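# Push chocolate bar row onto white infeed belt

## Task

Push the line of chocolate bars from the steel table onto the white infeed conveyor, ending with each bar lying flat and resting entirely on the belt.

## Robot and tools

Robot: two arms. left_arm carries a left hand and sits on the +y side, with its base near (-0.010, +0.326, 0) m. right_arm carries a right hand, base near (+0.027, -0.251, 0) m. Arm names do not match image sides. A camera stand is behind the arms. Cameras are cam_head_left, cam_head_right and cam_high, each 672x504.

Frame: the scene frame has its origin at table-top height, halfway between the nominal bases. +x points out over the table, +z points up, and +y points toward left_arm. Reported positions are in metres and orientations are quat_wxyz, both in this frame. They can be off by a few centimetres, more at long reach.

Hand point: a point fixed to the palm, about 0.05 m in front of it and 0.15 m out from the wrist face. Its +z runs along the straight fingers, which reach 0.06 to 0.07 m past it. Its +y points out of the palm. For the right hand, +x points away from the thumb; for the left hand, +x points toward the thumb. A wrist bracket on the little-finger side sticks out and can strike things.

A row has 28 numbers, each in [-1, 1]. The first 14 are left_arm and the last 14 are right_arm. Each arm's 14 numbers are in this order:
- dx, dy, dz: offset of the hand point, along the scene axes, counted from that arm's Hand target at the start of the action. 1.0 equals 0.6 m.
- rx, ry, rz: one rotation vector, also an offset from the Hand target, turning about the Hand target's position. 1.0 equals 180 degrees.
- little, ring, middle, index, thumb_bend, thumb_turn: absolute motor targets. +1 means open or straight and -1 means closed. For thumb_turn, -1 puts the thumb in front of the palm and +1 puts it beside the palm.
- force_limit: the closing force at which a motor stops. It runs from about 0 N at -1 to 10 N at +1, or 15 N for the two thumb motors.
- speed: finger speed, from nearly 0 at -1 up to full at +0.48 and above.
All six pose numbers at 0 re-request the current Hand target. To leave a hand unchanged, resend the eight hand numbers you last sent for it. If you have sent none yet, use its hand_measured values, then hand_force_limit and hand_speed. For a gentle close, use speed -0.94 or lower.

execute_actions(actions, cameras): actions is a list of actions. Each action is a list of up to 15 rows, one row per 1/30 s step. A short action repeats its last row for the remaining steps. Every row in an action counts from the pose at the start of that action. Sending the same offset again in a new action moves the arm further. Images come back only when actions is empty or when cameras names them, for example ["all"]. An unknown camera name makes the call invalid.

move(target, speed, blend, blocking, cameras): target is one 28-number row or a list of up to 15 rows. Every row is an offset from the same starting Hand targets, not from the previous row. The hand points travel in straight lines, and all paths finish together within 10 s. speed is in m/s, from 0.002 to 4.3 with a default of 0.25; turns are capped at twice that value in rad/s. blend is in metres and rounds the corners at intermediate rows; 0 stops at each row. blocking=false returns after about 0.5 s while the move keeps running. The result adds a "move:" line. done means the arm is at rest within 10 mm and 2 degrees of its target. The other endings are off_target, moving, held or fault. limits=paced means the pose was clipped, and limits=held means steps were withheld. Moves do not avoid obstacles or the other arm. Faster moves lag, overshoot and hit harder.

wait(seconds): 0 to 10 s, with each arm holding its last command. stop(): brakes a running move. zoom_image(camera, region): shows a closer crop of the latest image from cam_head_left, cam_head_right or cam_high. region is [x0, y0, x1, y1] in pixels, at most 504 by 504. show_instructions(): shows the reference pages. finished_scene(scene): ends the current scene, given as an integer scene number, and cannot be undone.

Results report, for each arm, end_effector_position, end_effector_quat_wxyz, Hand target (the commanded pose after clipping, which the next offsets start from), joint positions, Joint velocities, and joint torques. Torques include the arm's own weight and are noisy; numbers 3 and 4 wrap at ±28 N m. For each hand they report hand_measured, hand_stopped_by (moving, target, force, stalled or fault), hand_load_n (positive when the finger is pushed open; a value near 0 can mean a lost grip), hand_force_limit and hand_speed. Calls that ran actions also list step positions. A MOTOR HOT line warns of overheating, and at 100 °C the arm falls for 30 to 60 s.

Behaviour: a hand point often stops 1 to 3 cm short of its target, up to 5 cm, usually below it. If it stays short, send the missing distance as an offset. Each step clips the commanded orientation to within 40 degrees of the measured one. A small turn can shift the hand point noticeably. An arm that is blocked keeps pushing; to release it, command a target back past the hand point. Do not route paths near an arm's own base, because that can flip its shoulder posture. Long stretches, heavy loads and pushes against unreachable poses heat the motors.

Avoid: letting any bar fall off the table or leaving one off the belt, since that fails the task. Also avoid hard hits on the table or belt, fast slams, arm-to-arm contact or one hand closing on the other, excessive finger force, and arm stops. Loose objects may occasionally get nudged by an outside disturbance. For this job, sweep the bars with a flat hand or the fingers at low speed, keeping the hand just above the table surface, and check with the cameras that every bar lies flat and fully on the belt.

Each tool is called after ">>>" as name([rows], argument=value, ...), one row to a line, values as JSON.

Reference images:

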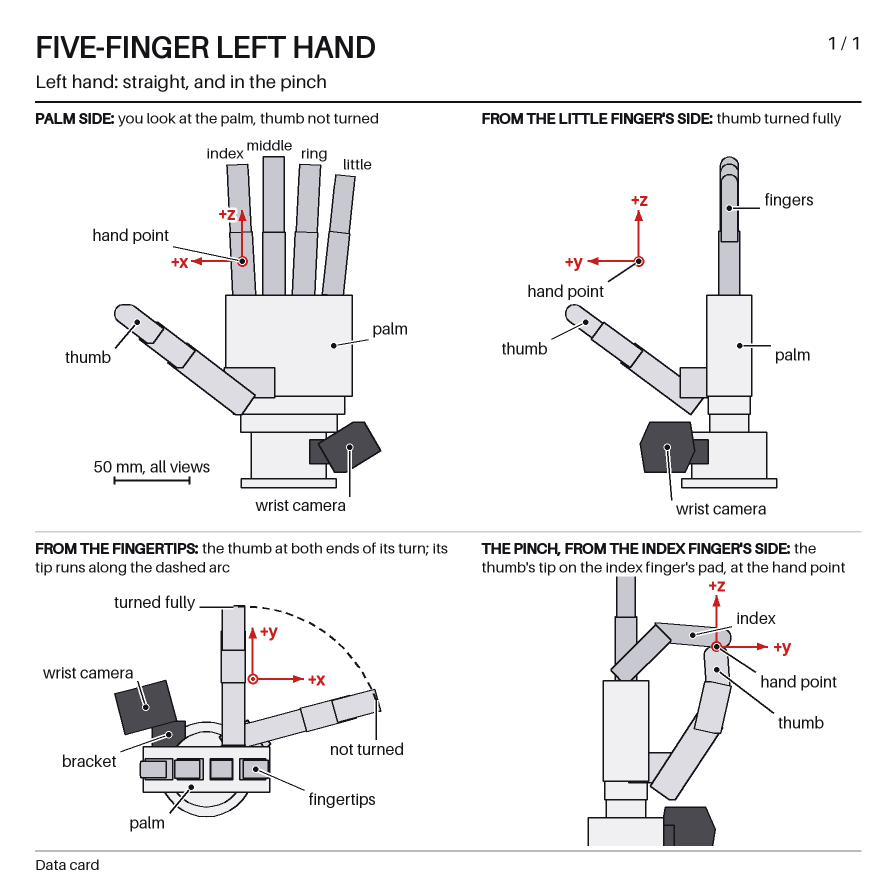

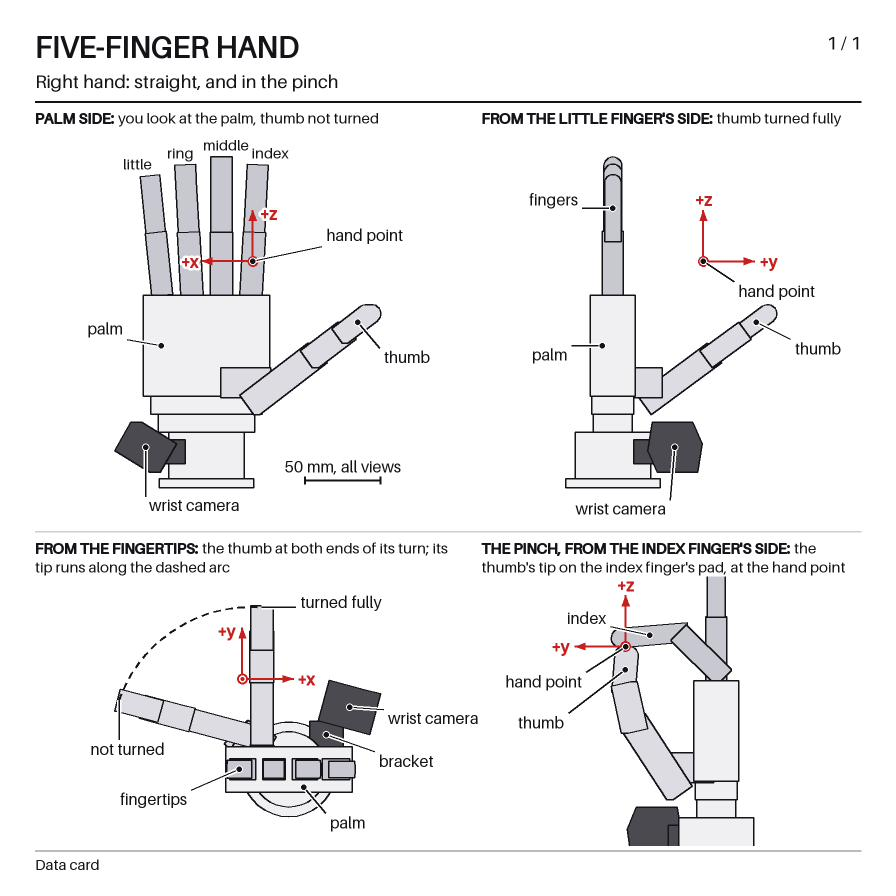

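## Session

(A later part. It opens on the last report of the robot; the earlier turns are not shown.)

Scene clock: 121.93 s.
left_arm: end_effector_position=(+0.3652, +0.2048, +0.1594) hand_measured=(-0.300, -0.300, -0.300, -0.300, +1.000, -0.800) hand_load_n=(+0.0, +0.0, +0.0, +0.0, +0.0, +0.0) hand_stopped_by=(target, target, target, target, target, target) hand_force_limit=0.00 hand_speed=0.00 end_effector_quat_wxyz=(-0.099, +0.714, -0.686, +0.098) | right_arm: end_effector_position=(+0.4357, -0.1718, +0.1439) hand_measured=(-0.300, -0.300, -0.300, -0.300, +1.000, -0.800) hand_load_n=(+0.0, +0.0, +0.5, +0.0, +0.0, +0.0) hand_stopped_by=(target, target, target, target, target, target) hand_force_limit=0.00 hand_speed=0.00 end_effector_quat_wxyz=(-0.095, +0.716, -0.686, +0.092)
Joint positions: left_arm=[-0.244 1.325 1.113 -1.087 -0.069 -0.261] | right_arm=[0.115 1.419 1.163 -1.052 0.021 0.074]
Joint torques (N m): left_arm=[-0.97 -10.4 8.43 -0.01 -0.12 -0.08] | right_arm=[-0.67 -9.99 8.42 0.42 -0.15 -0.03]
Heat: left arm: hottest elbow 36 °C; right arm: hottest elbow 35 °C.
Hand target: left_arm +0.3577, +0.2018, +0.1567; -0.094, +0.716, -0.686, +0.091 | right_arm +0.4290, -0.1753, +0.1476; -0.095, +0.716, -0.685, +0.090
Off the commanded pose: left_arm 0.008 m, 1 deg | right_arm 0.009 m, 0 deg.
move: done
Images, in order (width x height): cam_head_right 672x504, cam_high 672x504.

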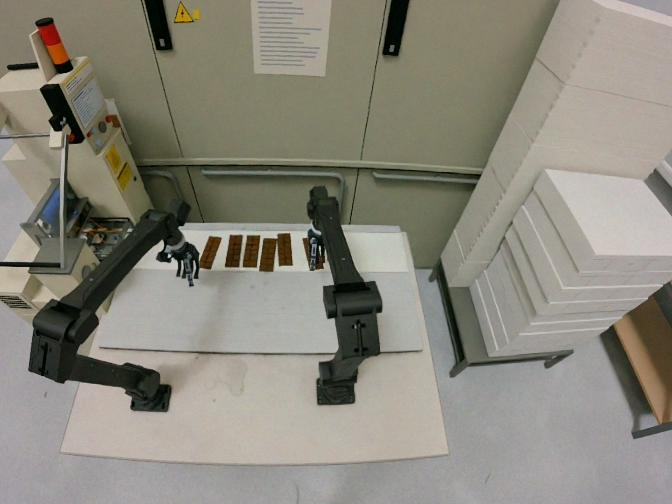

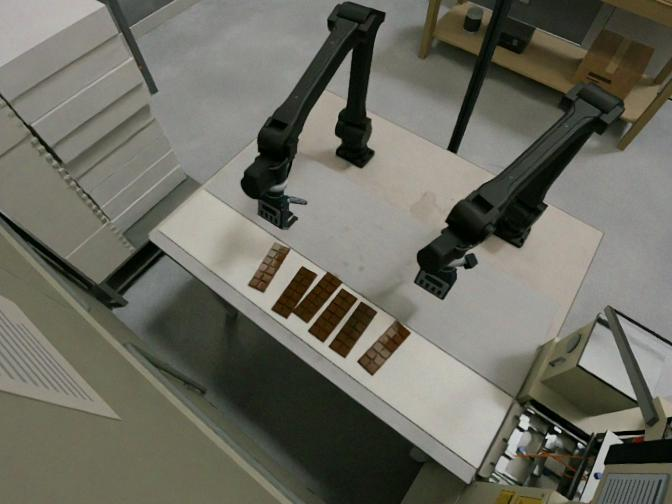

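>>> move([
  [0,0,0,0,0,0,-0.3,-0.3,-0.3,-0.3,1,-0.8,0,0,-0.115,0.297,0.01,0,0,0,-0.3,-0.3,-0.3,-0.3,1,-0.8,0,0],
  [0,0,0,0,0,0,-0.3,-0.3,-0.3,-0.3,1,-0.8,0,0,-0.0983,0.297,-0.156,0,0,0,-0.3,-0.3,-0.3,-0.3,1,-0.8,0,0],
  [0,0,0,0,0,0,-0.3,-0.3,-0.3,-0.3,1,-0.8,0,0,0.02,0.302,-0.1618,0,0,0,-0.3,-0.3,-0.3,-0.3,1,-0.8,0,0],
], speed=[0.25,0.2,0.08], blend=0.02, cameras=["cam_high","cam_head_right"])

>>> zoom_image(camera="cam_high", region=[200, 210, 440, 390])

>>> zoom_image(camera="cam_head_right", region=[170, 200, 370, 300])

Scene clock: 125.13 s.
left_arm: end_effector_position=(+0.3652, +0.2048, +0.1594) hand_measured=(-0.300, -0.300, -0.300, -0.300, +1.000, -0.800) hand_load_n=(+0.0, +0.0, +0.0, +0.0, +0.0, +0.0) hand_stopped_by=(target, target, target, target, target, target) hand_force_limit=0.00 hand_speed=0.00 end_effector_quat_wxyz=(-0.099, +0.714, -0.686, +0.098) | right_arm: end_effector_position=(+0.4146, -0.0059, +0.0371) hand_measured=(-0.300, -0.300, -0.300, -0.300, +1.000, -0.800) hand_load_n=(+0.0, +0.0, +0.0, +0.0, +0.0, +0.0) hand_stopped_by=(target, target, target, target, target, target) hand_force_limit=0.00 hand_speed=0.00 end_effector_quat_wxyz=(-0.072, +0.718, -0.687, +0.085)
Joint positions: left_arm=[-0.244 1.325 1.113 -1.087 -0.069 -0.261] | right_arm=[0.495 1.641 1.119 -0.86 0.117 0.444]
Joint torques (N m): left_arm=[-0.97 -10.46 8.43 0.02 -0.11 -0.08] | right_arm=[-0.62 -9.41 13.31 0.94 -0.09 -0.06]
Heat: left arm: hottest elbow 36 °C; right arm: hottest elbow 35 °C.
Hand target: left_arm +0.3577, +0.2018, +0.1567; -0.094, +0.716, -0.686, +0.091 | right_arm +0.4410, +0.0059, +0.0507; -0.095, +0.716, -0.685, +0.090
Off the commanded pose: left_arm 0.008 m, 1 deg | right_arm 0.032 m, 3 deg.
move: off_target (right_arm)
Images, in order (width x height): cam_head_right 672x504, cam_high 672x504.

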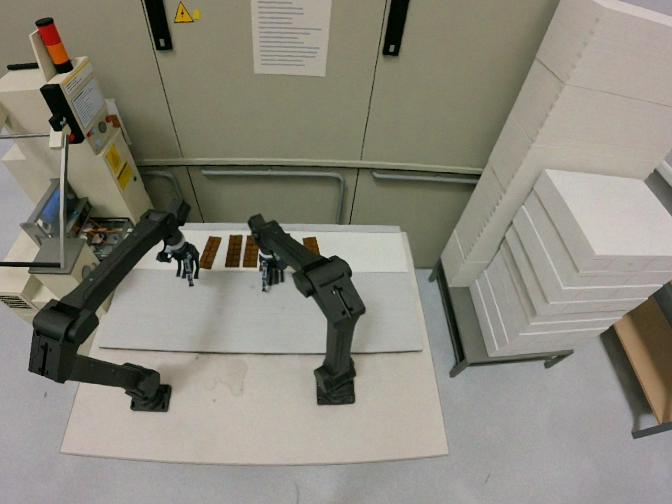

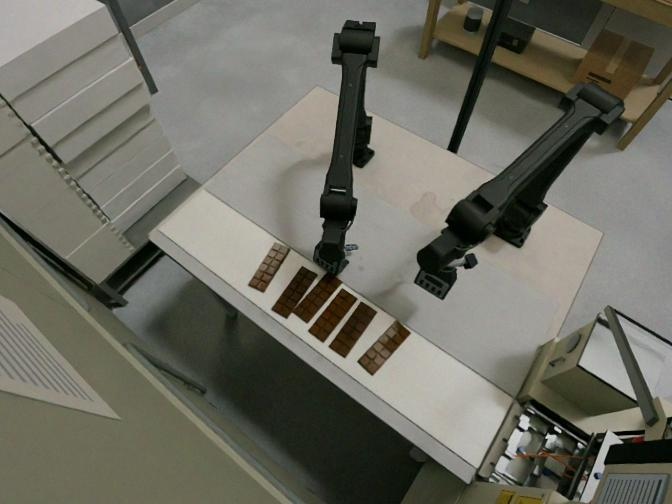

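Scaled by 2.100 from the camera's 672x504 image, which has a finer 960x720 frame.

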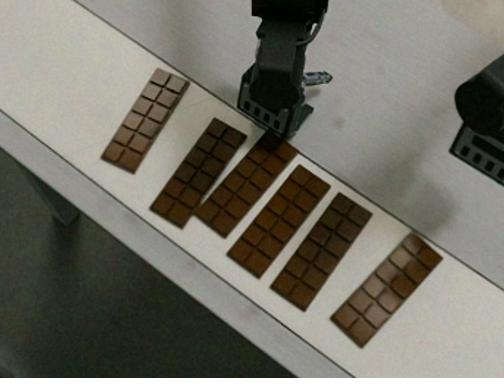

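Scaled by 2.520 from the camera's 672x504 image, which has a finer 960x720 frame.

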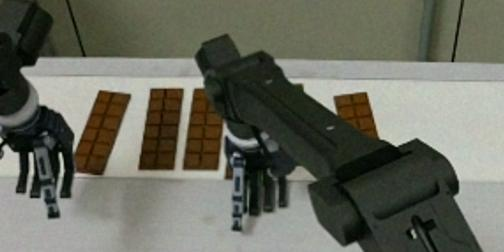

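>>> move(target=[0,0,0,0,0,0,-0.3,-0.3,-0.3,-0.3,1,-0.8,0,0,0.098,0.008,0,0,0,0,-0.3,-0.3,-0.3,-0.3,1,-0.8,0,0], speed=0.06, cameras=["cam_high","cam_head_right"])

>>> zoom_image(camera="cam_high", region=[200, 210, 440, 390])

Scene clock: 126.87 s.
left_arm: end_effector_position=(+0.3652, +0.2048, +0.1594) hand_measured=(-0.300, -0.300, -0.300, -0.300, +1.000, -0.800) hand_load_n=(+0.0, +0.0, +0.0, +0.0, +0.0, +0.0) hand_stopped_by=(target, target, target, target, target, target) hand_force_limit=0.00 hand_speed=0.00 end_effector_quat_wxyz=(-0.099, +0.714, -0.686, +0.098) | right_arm: end_effector_position=(+0.4783, +0.0040, +0.0408) hand_measured=(-0.300, -0.300, -0.300, -0.300, +1.000, -0.800) hand_load_n=(+0.0, +0.0, +0.0, -0.5, +0.0, +0.0) hand_stopped_by=(target, target, target, target, target, target) hand_force_limit=0.00 hand_speed=0.00 end_effector_quat_wxyz=(-0.083, +0.717, -0.686, +0.087)
Joint positions: left_arm=[-0.244 1.325 1.113 -1.087 -0.069 -0.261] | right_arm=[0.452 1.763 1.294 -0.884 0.106 0.4]
Joint torques (N m): left_arm=[-0.97 -10.4 8.42 0.02 -0.11 -0.07] | right_arm=[-0.67 -11.05 13.42 0.36 -0.08 -0.04]
Heat: left arm: hottest elbow 36 °C; right arm: hottest elbow 35 °C.
Hand target: left_arm +0.3577, +0.2018, +0.1567; -0.094, +0.716, -0.686, +0.091 | right_arm +0.4998, +0.0107, +0.0506; -0.095, +0.716, -0.685, +0.090
Off the commanded pose: left_arm 0.008 m, 1 deg | right_arm 0.025 m, 1 deg.
move: off_target (right_arm)
Images, in order (width x height): cam_head_right 672x504, cam_high 672x504.

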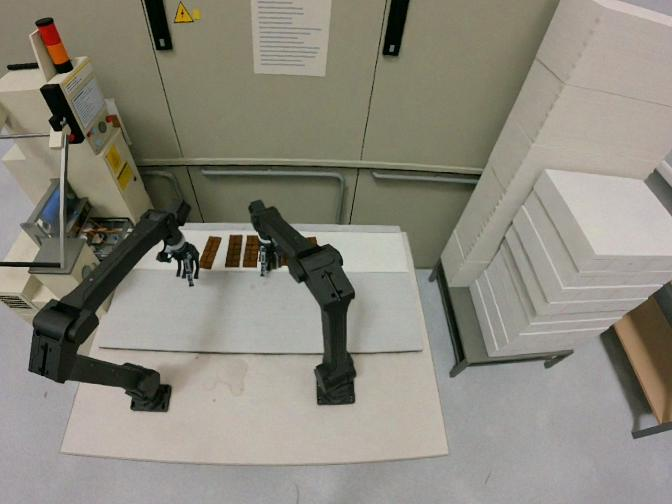

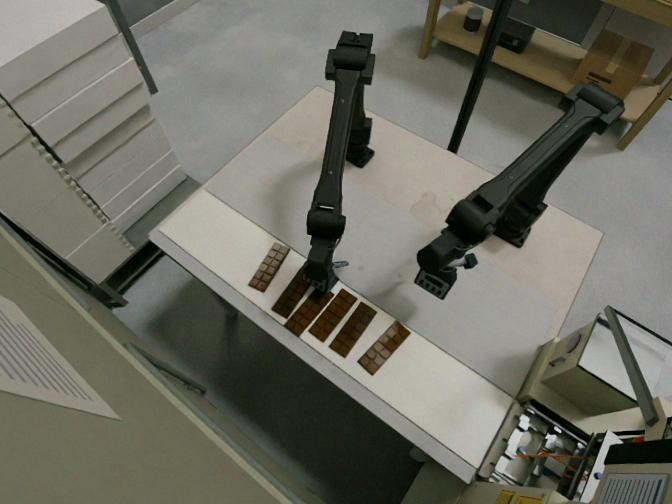

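Scaled by 2.100 from the camera's 672x504 image, which has a finer 960x720 frame.

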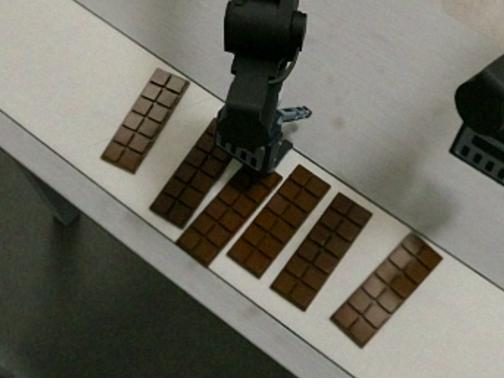

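>>> move([
  [0,0,0,0,0,0,-0.3,-0.3,-0.3,-0.3,1,-0.8,0,0,-0.1,0,0,0,0,0,-0.3,-0.3,-0.3,-0.3,1,-0.8,0,0],
  [0,0,0,0,0,0,-0.3,-0.3,-0.3,-0.3,1,-0.8,0,0,-0.2,0.0,0.17,0,0,0,-0.3,-0.3,-0.3,0.3,1,-0.8,0,0],
], speed=[0.2,0.25], blend=0.02, cameras=["cam_high","cam_head_right"])

>>> zoom_image(camera="cam_high", region=[200, 210, 440, 390])

>>> zoom_image(camera="cam_head_right", region=[190, 200, 350, 300])

Scene clock: 130.10 s.
left_arm: end_effector_position=(+0.3652, +0.2048, +0.1594) hand_measured=(-0.300, -0.300, -0.300, -0.300, +1.000, -0.800) hand_load_n=(+0.0, +0.0, +0.0, +0.0, +0.0, +0.0) hand_stopped_by=(target, target, target, target, target, target) hand_force_limit=0.00 hand_speed=0.00 end_effector_quat_wxyz=(-0.099, +0.714, -0.686, +0.098) | right_arm: end_effector_position=(+0.3760, +0.0055, +0.1397) hand_measured=(-0.300, -0.300, -0.300, +0.300, +1.000, -0.800) hand_load_n=(+0.0, +0.0, +0.0, +0.0, +0.0, +0.0) hand_stopped_by=(target, target, target, target, target, target) hand_force_limit=0.00 hand_speed=0.00 end_effector_quat_wxyz=(-0.084, +0.718, -0.685, +0.086)
Joint positions: left_arm=[-0.244 1.325 1.113 -1.087 -0.069 -0.261] | right_arm=[0.56 1.452 1.189 -1.101 0.126 0.503]
Joint torques (N m): left_arm=[-0.97 -10.46 8.44 0.01 -0.12 -0.08] | right_arm=[0.44 -9.52 11.11 0.32 0.2 0.11]
Heat: left arm: hottest elbow 36 °C; right arm: hottest elbow 35 °C.
Hand target: left_arm +0.3577, +0.2018, +0.1567; -0.094, +0.716, -0.686, +0.091 | right_arm +0.3799, +0.0107, +0.1526; -0.095, +0.716, -0.685, +0.090
Off the commanded pose: left_arm 0.008 m, 1 deg | right_arm 0.014 m, 1 deg.
move: off_target (right_arm); target 2's new numbers were sent with right_arm's hand 0.014 m and 1 deg from that target
Images, in order (width x height): cam_head_right 672x504, cam_high 672x504.

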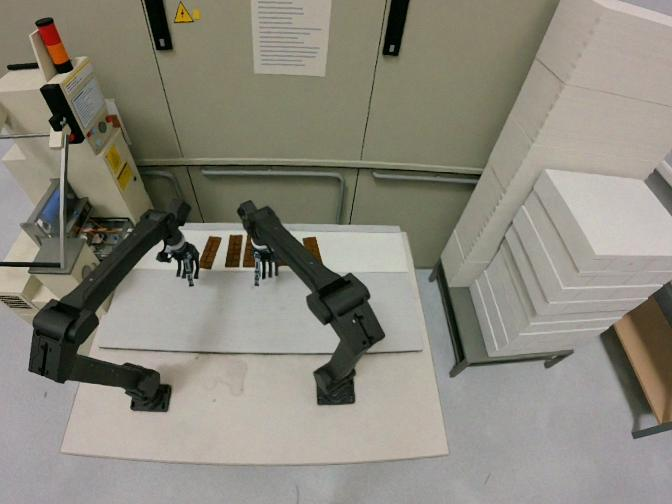

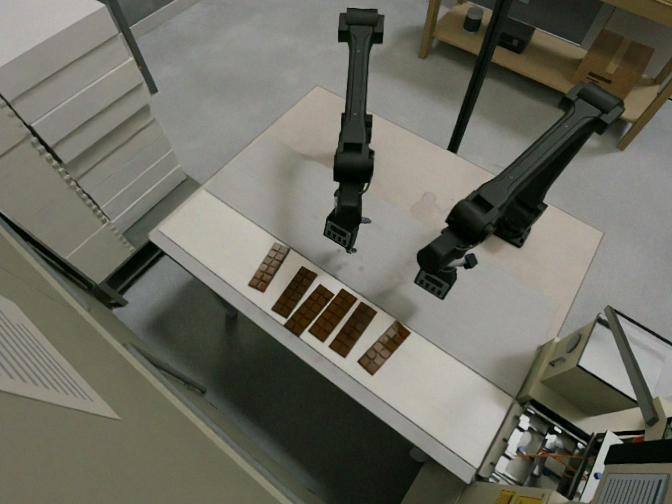

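Scaled by 2.100 from the camera's 672x504 image, which has a finer 960x720 frame.

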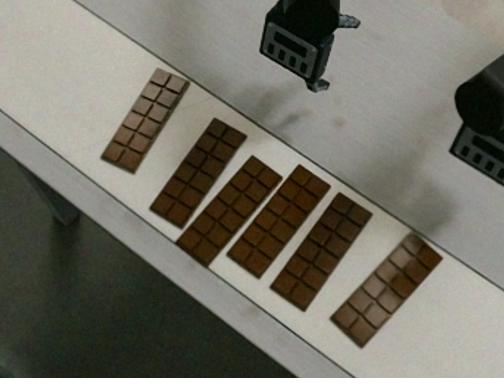

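Scaled by 3.150 from the camera's 672x504 image, which has a finer 960x720 frame.

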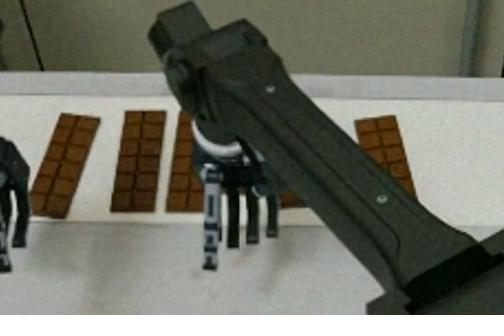

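>>> move([
  [0,0,0,0,0,0,-0.3,-0.3,-0.3,-0.3,1,-0.8,0,0,0.25,-0.018,0,0,0,0,-0.3,-0.3,-0.3,0.3,1,-0.8,0,0],
  [0,0,0,0,0,0,-0.3,-0.3,-0.3,-0.3,1,-0.8,0,0,0.275,-0.018,-0.096,0,0,0,-0.3,-0.3,-0.3,0.3,1,-0.8,0,0],
], speed=[0.25,0.12], blend=0.02, cameras=["cam_high","cam_head_right"])

>>> zoom_image(camera="cam_high", region=[200, 210, 440, 390])

>>> zoom_image(camera="cam_head_right", region=[190, 200, 350, 300])

Scene clock: 132.43 s.
left_arm: end_effector_position=(+0.3652, +0.2048, +0.1594) hand_measured=(-0.300, -0.300, -0.300, -0.300, +1.000, -0.800) hand_load_n=(+0.0, +0.0, +0.0, +0.0, +0.0, +0.0) hand_stopped_by=(target, target, target, target, target, target) hand_force_limit=0.00 hand_speed=0.00 end_effector_quat_wxyz=(-0.099, +0.714, -0.686, +0.098) | right_arm: end_effector_position=(+0.5242, -0.0050, +0.0869) hand_measured=(-0.300, -0.300, -0.300, +0.300, +1.000, -0.800) hand_load_n=(+0.0, +0.0, +0.0, +0.0, +0.0, +0.0) hand_stopped_by=(target, target, target, target, target, target) hand_force_limit=0.00 hand_speed=0.00 end_effector_quat_wxyz=(-0.075, +0.718, -0.687, +0.083)
Joint positions: left_arm=[-0.244 1.325 1.113 -1.087 -0.069 -0.261] | right_arm=[0.401 1.82 1.506 -1.053 0.094 0.351]
Joint torques (N m): left_arm=[-0.91 -10.4 8.43 -0.01 -0.12 -0.08] | right_arm=[-0.67 -12.63 12.46 1.44 -0.11 -0.04]
Heat: left arm: hottest elbow 36 °C; right arm: hottest elbow 36 °C.
Hand target: left_arm +0.3577, +0.2018, +0.1567; -0.094, +0.716, -0.686, +0.091 | right_arm +0.5449, -0.0001, +0.0950; -0.095, +0.716, -0.685, +0.090
Off the commanded pose: left_arm 0.008 m, 1 deg | right_arm 0.023 m, 2 deg.
move: off_target (right_arm)
Images, in order (width x height): cam_head_right 672x504, cam_high 672x504.

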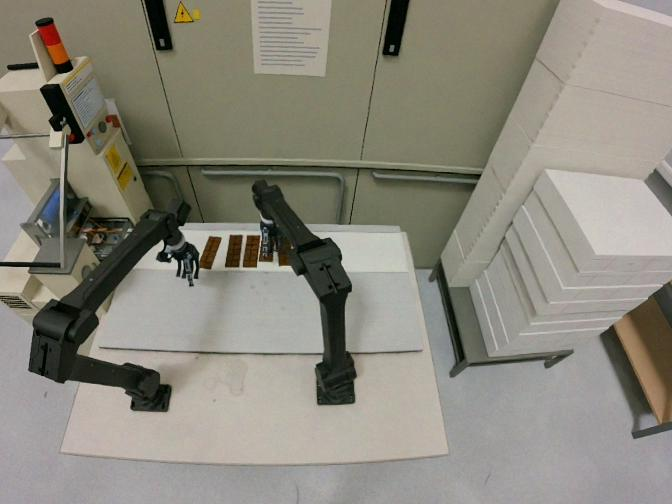

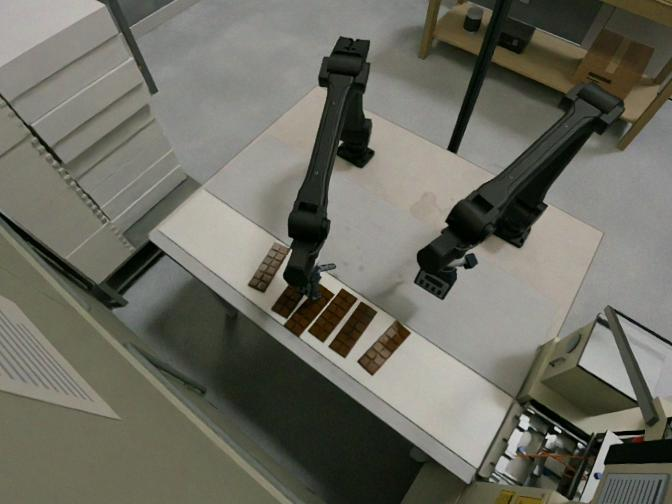

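Scaled by 2.100 from the camera's 672x504 image, which has a finer 960x720 frame.

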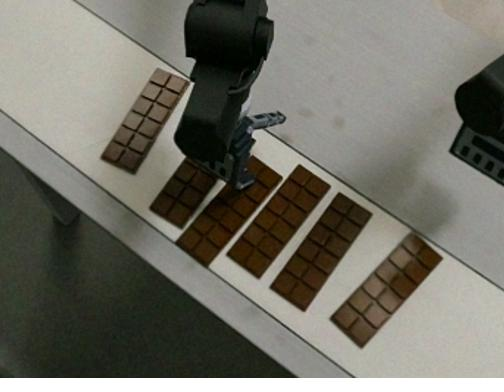

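Scaled by 3.150 from the camera's 672x504 image, which has a finer 960x720 frame.

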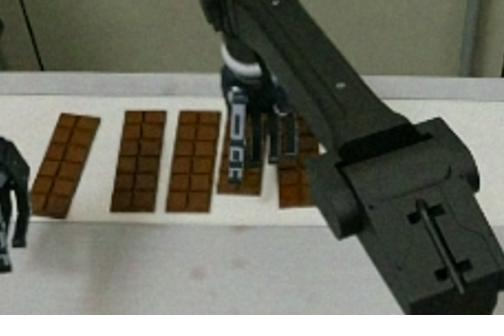

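>>> move([
  [0,0,0,0,0,0,-0.3,-0.3,-0.3,-0.3,1,-0.8,0,0,0,0.0,-0.038,0,0,0,-0.3,-0.3,-0.3,0.3,1,-0.8,0,0],
], speed=0.04, cameras=["cam_high","cam_head_right"])

>>> zoom_image(camera="cam_high", region=[200, 210, 440, 390])

Scene clock: 133.67 s.
left_arm: end_effector_position=(+0.3652, +0.2048, +0.1594) hand_measured=(-0.300, -0.300, -0.300, -0.300, +1.000, -0.800) hand_load_n=(+0.0, +0.0, +0.0, +0.0, +0.0, +0.0) hand_stopped_by=(target, target, target, target, target, target) hand_force_limit=0.00 hand_speed=0.00 end_effector_quat_wxyz=(-0.099, +0.714, -0.686, +0.098) | right_arm: end_effector_position=(+0.5369, +0.0005, +0.0780) hand_measured=(-0.300, -0.300, -0.300, +0.300, +1.000, -0.800) hand_load_n=(+0.0, +0.0, +0.0, +0.0, +0.0, +0.0) hand_stopped_by=(target, target, target, target, target, target) hand_force_limit=0.00 hand_speed=0.00 end_effector_quat_wxyz=(-0.091, +0.716, -0.686, +0.090)
Joint positions: left_arm=[-0.244 1.325 1.113 -1.087 -0.069 -0.261] | right_arm=[0.401 1.838 1.506 -1 0.094 0.35]
Joint torques (N m): left_arm=[-1.03 -10.46 8.44 0.02 -0.11 -0.08] | right_arm=[-0.62 -12.81 9.66 1.54 -0.1 -0.04]
Heat: left arm: hottest elbow 36 °C; right arm: hottest elbow 36 °C.
Hand target: left_arm +0.3577, +0.2018, +0.1567; -0.094, +0.716, -0.686, +0.091 | right_arm +0.5448, -0.0002, +0.0721; -0.094, +0.716, -0.685, +0.090
Off the commanded pose: left_arm 0.008 m, 1 deg | right_arm 0.010 m, 0 deg.
move: done
Images, in order (width x height): cam_head_right 672x504, cam_high 672x504.

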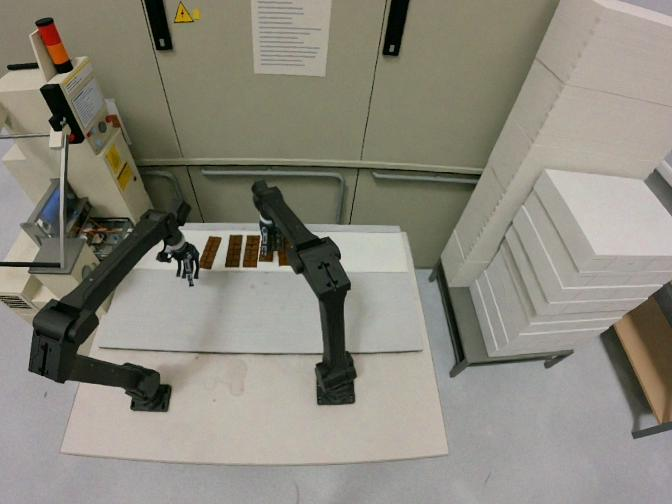

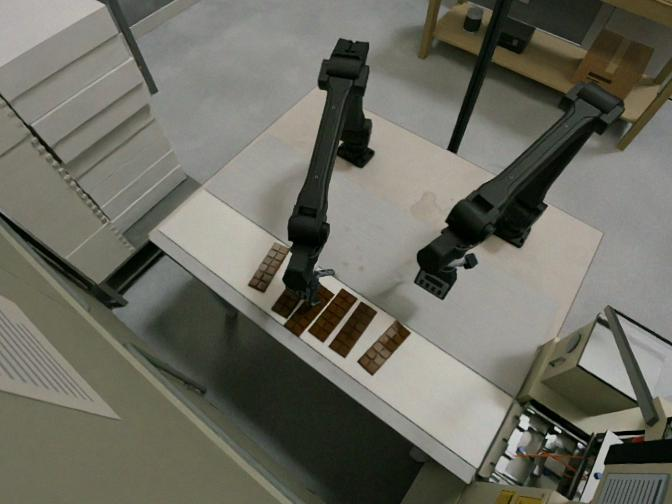

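Scaled by 2.100 from the camera's 672x504 image, which has a finer 960x720 frame.

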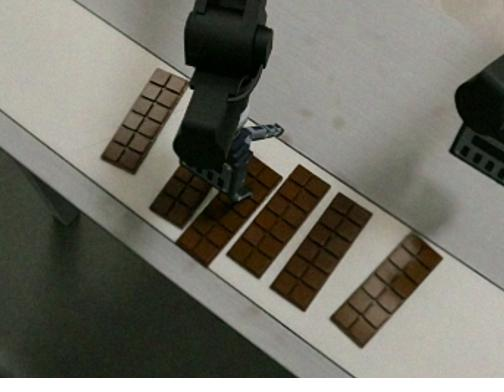

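>>> move([
  [0,0,0,0,0,0,-0.3,-0.3,-0.3,-0.3,1,-0.8,0,0,0,0.0,-0.018,0,0,0,-0.3,-0.3,-0.3,0.3,1,-0.8,0,0],
  [0,0,0,0,0,0,-0.3,-0.3,-0.3,-0.3,1,-0.8,0,0,-0.05,0.0,-0.018,0,0,0,-0.3,-0.3,-0.3,0.3,1,-0.8,0,0],
], speed=0.04, cameras=["cam_high","cam_head_right"])

>>> zoom_image(camera="cam_high", region=[200, 210, 440, 390])

Scene clock: 135.73 s.
left_arm: end_effector_position=(+0.3652, +0.2048, +0.1594) hand_measured=(-0.300, -0.300, -0.300, -0.300, +1.000, -0.800) hand_load_n=(+0.5, +0.0, +0.5, +0.0, +0.0, +0.0) hand_stopped_by=(target, target, target, target, target, target) hand_force_limit=0.00 hand_speed=0.00 end_effector_quat_wxyz=(-0.099, +0.714, -0.686, +0.098) | right_arm: end_effector_position=(+0.5285, -0.0003, +0.0740) hand_measured=(-0.300, -0.300, -0.300, +0.300, +1.000, -0.800) hand_load_n=(+0.0, +0.0, +0.0, -1.5, +0.0, +0.0) hand_stopped_by=(target, target, target, target, target, target) hand_force_limit=0.00 hand_speed=0.00 end_effector_quat_wxyz=(-0.108, +0.712, -0.687, +0.096)
Joint positions: left_arm=[-0.244 1.325 1.113 -1.087 -0.069 -0.261] | right_arm=[0.404 1.798 1.434 -0.932 0.093 0.359]
Joint torques (N m): left_arm=[-1.03 -10.4 8.43 0.01 -0.11 -0.09] | right_arm=[0.85 -13.51 6.39 1.01 0.12 0.07]
Heat: left arm: hottest elbow 36 °C; right arm: hottest elbow 36 °C.
Hand target: left_arm +0.3577, +0.2018, +0.1567; -0.094, +0.716, -0.686, +0.091 | right_arm +0.5149, -0.0001, +0.0613; -0.095, +0.716, -0.685, +0.090
Off the commanded pose: left_arm 0.008 m, 1 deg | right_arm 0.019 m, 2 deg.
move: off_target (right_arm)
Images, in order (width x height): cam_head_right 672x504, cam_high 672x504.

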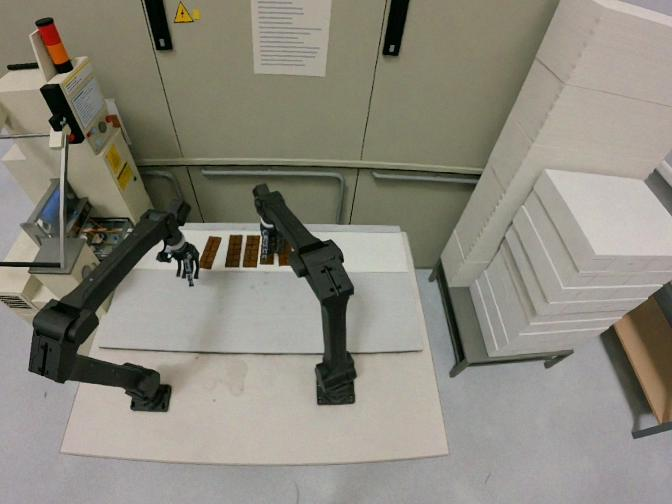

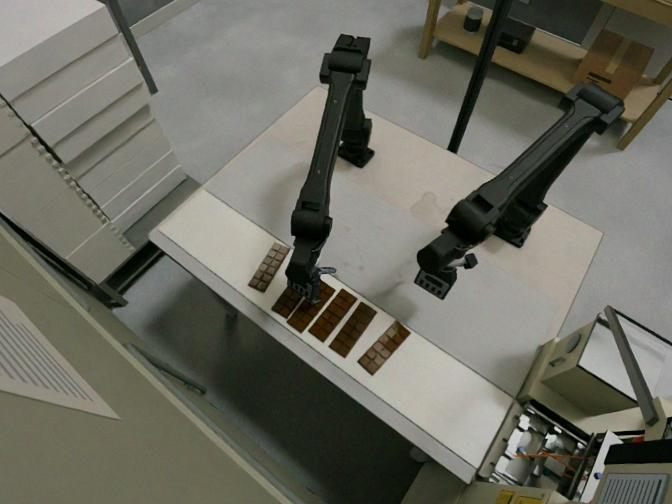

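Scaled by 2.100 from the camera's 672x504 image, which has a finer 960x720 frame.

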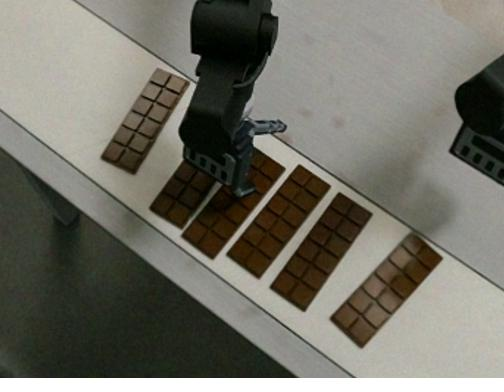

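>>> move([
  [0,0,0,0,0,0,-0.3,-0.3,-0.3,-0.3,1,-0.8,0,0,-0.02,0.0,0,0,0,0,-0.3,-0.3,-0.3,0.3,1,-0.8,0,0],
  [0,0,0,0,0,0,-0.3,-0.3,-0.3,-0.3,1,-0.8,0,0,-0.02,0.0,0.1,0,0,0,-0.3,-0.3,-0.3,0.3,1,-0.8,0,0],
  [0,0,0,0,0,0,-0.3,-0.3,-0.3,-0.3,1,-0.8,0,0,-0.25,-0.2,0.15,0,0,0,-0.3,-0.3,-0.3,0.3,1,-0.8,0,0],
], speed=[0.04,0.1,0.25], cameras=["cam_high","cam_head_right"])

>>> zoom_image(camera="cam_high", region=[200, 210, 440, 390])

>>> zoom_image(camera="cam_head_right", region=[190, 200, 350, 300])

Scene clock: 139.53 s.
left_arm: end_effector_position=(+0.3652, +0.2048, +0.1594) hand_measured=(-0.300, -0.300, -0.300, -0.300, +1.000, -0.800) hand_load_n=(+0.0, +0.0, +0.0, +0.0, +0.0, +0.0) hand_stopped_by=(target, target, target, target, target, target) hand_force_limit=0.00 hand_speed=0.00 end_effector_quat_wxyz=(-0.099, +0.714, -0.686, +0.098) | right_arm: end_effector_position=(+0.3710, -0.1158, +0.1497) hand_measured=(-0.300, -0.300, -0.300, +0.300, +1.000, -0.800) hand_load_n=(+0.0, +0.0, +0.0, +0.0, +0.0, +0.0) hand_stopped_by=(target, target, target, target, target, target) hand_force_limit=0.00 hand_speed=0.00 end_effector_quat_wxyz=(-0.096, +0.715, -0.686, +0.092)
Joint positions: left_arm=[-0.244 1.325 1.113 -1.087 -0.069 -0.261] | right_arm=[0.288 1.276 1.043 -1.078 0.065 0.241]
Joint torques (N m): left_arm=[-0.97 -10.46 8.43 0.01 -0.11 -0.08] | right_arm=[-0.67 -7.88 8.46 0.42 -0.12 -0.03]
Heat: left arm: hottest elbow 36 °C; right arm: hottest elbow 36 °C.
Hand target: left_arm +0.3577, +0.2018, +0.1567; -0.094, +0.716, -0.686, +0.091 | right_arm +0.3648, -0.1201, +0.1514; -0.094, +0.716, -0.685, +0.090
Off the commanded pose: left_arm 0.008 m, 1 deg | right_arm 0.008 m, 0 deg.
move: done
Images, in order (width x height): cam_head_right 672x504, cam_high 672x504.

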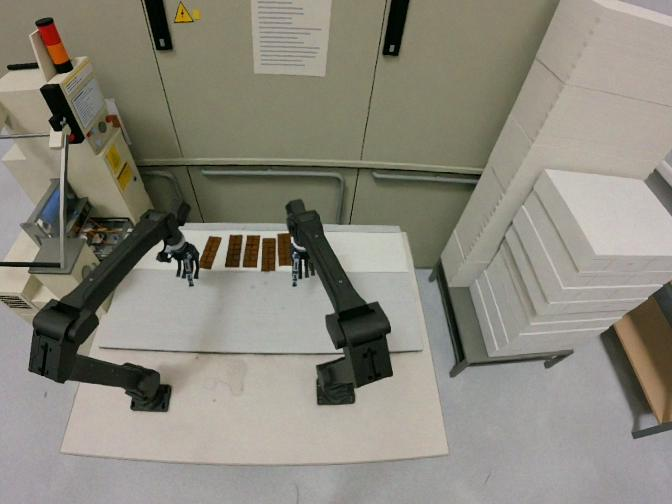

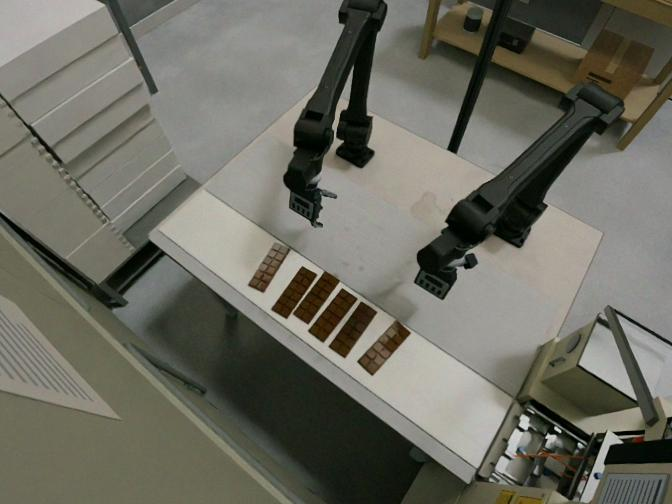

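Scaled by 2.100 from the camera's 672x504 image, which has a finer 960x720 frame.

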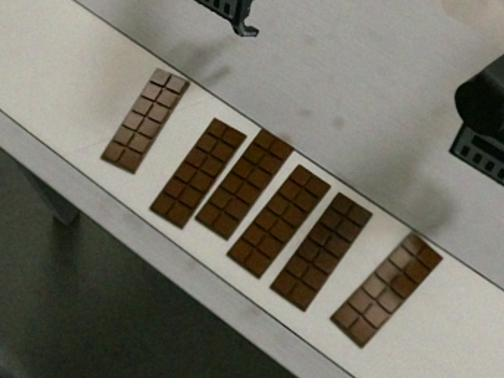

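Scaled by 3.150 from the camera's 672x504 image, which has a finer 960x720 frame.

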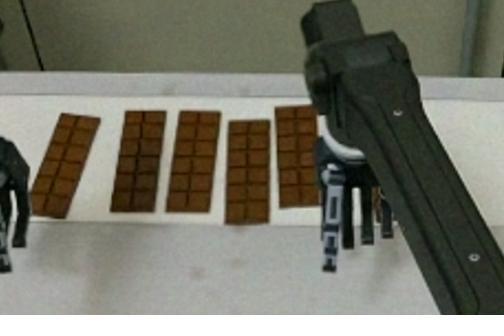

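>>> move([
  [0,0,0,0,0,0,-0.3,-0.3,-0.3,-0.3,1,-0.8,0,0,-0.01,0.205,0.0,0,0,0,-0.3,-0.3,-0.3,-0.3,1,-0.8,0,0],
  [0,0,0,0,0,0,-0.3,-0.3,-0.3,-0.3,1,-0.8,0,0,0.0087,0.205,-0.1623,0,0,0,-0.3,-0.3,-0.3,-0.3,1,-0.8,0,0],
  [0,0,0,0,0,0,-0.3,-0.3,-0.3,-0.3,1,-0.8,0,0,0.127,0.217,-0.168,0,0,0,-0.3,-0.3,-0.3,-0.3,1,-0.8,0,0],
  [0,0,0,0,0,0,-0.3,-0.3,-0.3,-0.3,1,-0.8,0,0,0.192,0.217,-0.168,0,0,0,-0.3,-0.3,-0.3,-0.3,1,-0.8,0,0],
], speed=[0.25,0.2,0.1,0.06], cameras=["cam_high","cam_head_right"])

>>> zoom_image(camera="cam_high", region=[200, 210, 440, 390])

Scene clock: 144.70 s.
left_arm: end_effector_position=(+0.3652, +0.2048, +0.1594) hand_measured=(-0.300, -0.300, -0.300, -0.300, +1.000, -0.800) hand_load_n=(+0.0, +0.0, +0.0, +0.0, +0.0, +0.0) hand_stopped_by=(target, target, target, target, target, target) hand_force_limit=0.00 hand_speed=0.00 end_effector_quat_wxyz=(-0.099, +0.714, -0.686, +0.098) | right_arm: end_effector_position=(+0.4577, +0.0025, +0.0393) hand_measured=(-0.300, -0.300, -0.300, -0.300, +1.000, -0.800) hand_load_n=(+0.0, +0.0, +0.0, +0.0, +0.0, +0.0) hand_stopped_by=(target, target, target, target, target, target) hand_force_limit=0.00 hand_speed=0.00 end_effector_quat_wxyz=(-0.081, +0.717, -0.686, +0.087)
Joint positions: left_arm=[-0.244 1.325 1.113 -1.087 -0.069 -0.261] | right_arm=[0.468 1.723 1.234 -0.869 0.109 0.415]
Joint torques (N m): left_arm=[-0.97 -10.46 8.42 0.02 -0.11 -0.07] | right_arm=[-0.67 -10.4 13.41 0.36 -0.08 -0.05]
Heat: left arm: hottest elbow 36 °C; right arm: hottest elbow 36 °C.
Hand target: left_arm +0.3577, +0.2018, +0.1567; -0.094, +0.716, -0.686, +0.091 | right_arm +0.4800, +0.0101, +0.0506; -0.095, +0.716, -0.685, +0.090
Off the commanded pose: left_arm 0.008 m, 1 deg | right_arm 0.026 m, 2 deg.
move: off_target (right_arm)
Images, in order (width x height): cam_head_right 672x504, cam_high 672x504.

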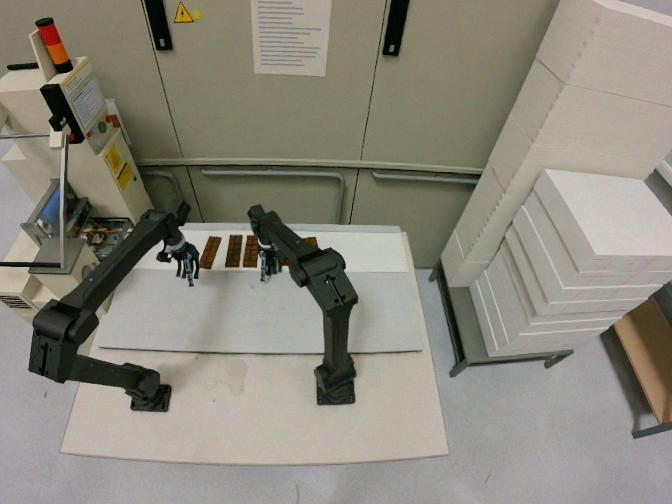

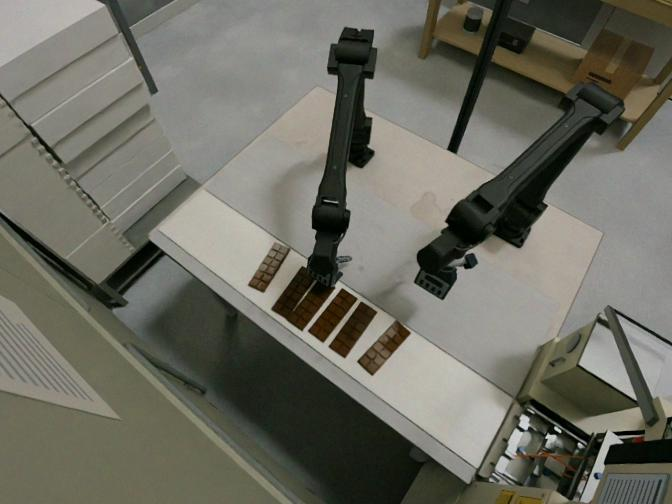

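Scaled by 2.100 from the camera's 672x504 image, which has a finer 960x720 frame.

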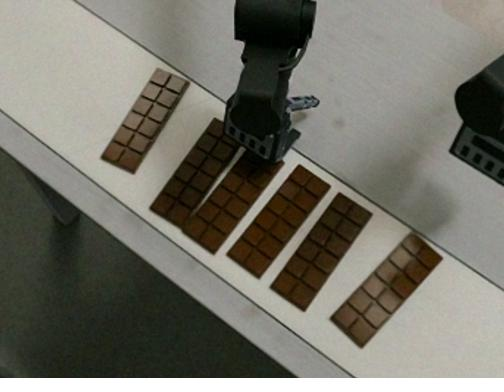

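>>> move([
  [0,0,0,0,0,0,-0.3,-0.3,-0.3,-0.3,1,-0.8,0,0,-0.1,0,0,0,0,0,-0.3,-0.3,-0.3,-0.3,1,-0.8,0,0],
  [0,0,0,0,0,0,-0.3,-0.3,-0.3,-0.3,1,-0.8,0,0,-0.3,-0.1,0.2,0,0,0,-0.3,-0.3,-0.3,-0.3,1,-0.8,0,0],
  [-0.3,0,0.05,0,0,0,-0.3,-0.3,-0.3,-0.3,1,-0.8,0,0,-0.5,-0.25,0.2,0,0,0,-0.3,-0.3,-0.3,-0.3,1,-0.8,0,0],
], speed=[0.2,0.25,0.3], blend=0.02, cameras=["cam_high","cam_head_right"])

>>> zoom_image(camera="cam_head_right", region=[170, 200, 370, 300])

>>> zoom_image(camera="cam_high", region=[200, 210, 440, 390])

Scene clock: 151.97 s.
left_arm: end_effector_position=(+0.1833, +0.2021, +0.1898) hand_measured=(-0.300, -0.300, -0.300, -0.300, +1.000, -0.800) hand_load_n=(+0.0, +0.0, +0.0, +0.0, +0.0, +0.0) hand_stopped_by=(target, target, target, target, target, target) hand_force_limit=0.00 hand_speed=0.00 end_effector_quat_wxyz=(-0.097, +0.714, -0.687, +0.099) | right_arm: end_effector_position=(+0.1849, -0.1362, +0.1726) hand_measured=(-0.300, -0.300, -0.300, -0.300, +1.000, -0.800) hand_load_n=(+0.5, +0.0, +0.0, +0.0, +0.0, +0.0) hand_stopped_by=(target, target, target, target, target, target) hand_force_limit=0.00 hand_speed=0.00 end_effector_quat_wxyz=(-0.099, +0.715, -0.686, +0.093)
Joint positions: left_arm=[-0.445 0.831 0.853 -1.34 -0.118 -0.456] | right_arm=[0.47 0.731 0.766 -1.356 0.11 0.417]
Joint torques (N m): left_arm=[-0.91 -2.96 8.75 0.01 -0.15 -0.08] | right_arm=[-0.67 -0.62 8.75 0.4 -0.1 -0.04]
Heat: left arm: hottest elbow 36 °C; right arm: hottest elbow 36 °C.
Hand target: left_arm +0.1777, +0.2018, +0.1867; -0.094, +0.716, -0.686, +0.091 | right_arm +0.1799, -0.1399, +0.1705; -0.094, +0.716, -0.685, +0.090
Off the commanded pose: left_arm 0.006 m, 1 deg | right_arm 0.006 m, 1 deg.
move: done
Images, in order (width x height): cam_head_right 672x504, cam_high 672x504.

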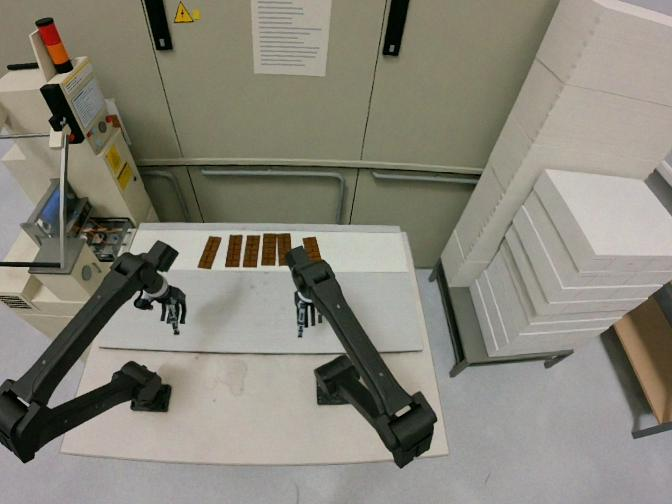

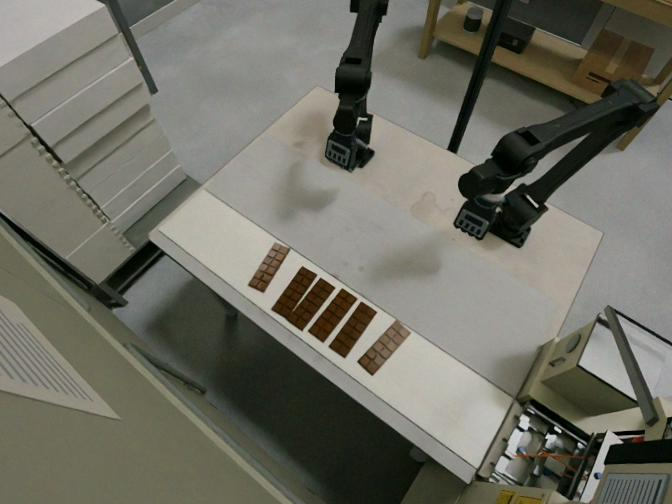

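Scaled by 2.520 from the camera's 672x504 image, which has a finer 960x720 frame.

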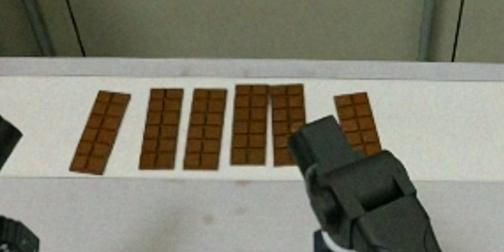

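Scaled by 2.100 from the camera's 672x504 image, which has a finer 960x720 frame.

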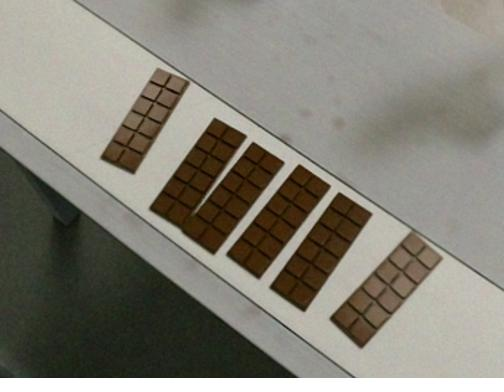

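>>> zoom_image(camera="cam_high", region=[235, 225, 315, 305])

Scaled by 6.300 from the camera's 672x504 image, which has a finer 960x720 frame.

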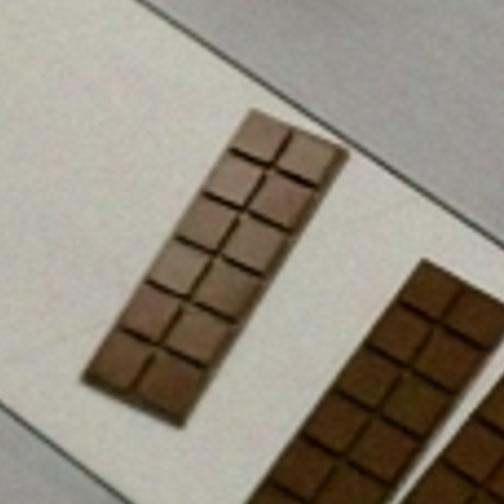

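>>> finished_scene(scene=1)

The scene is finished: the task was done.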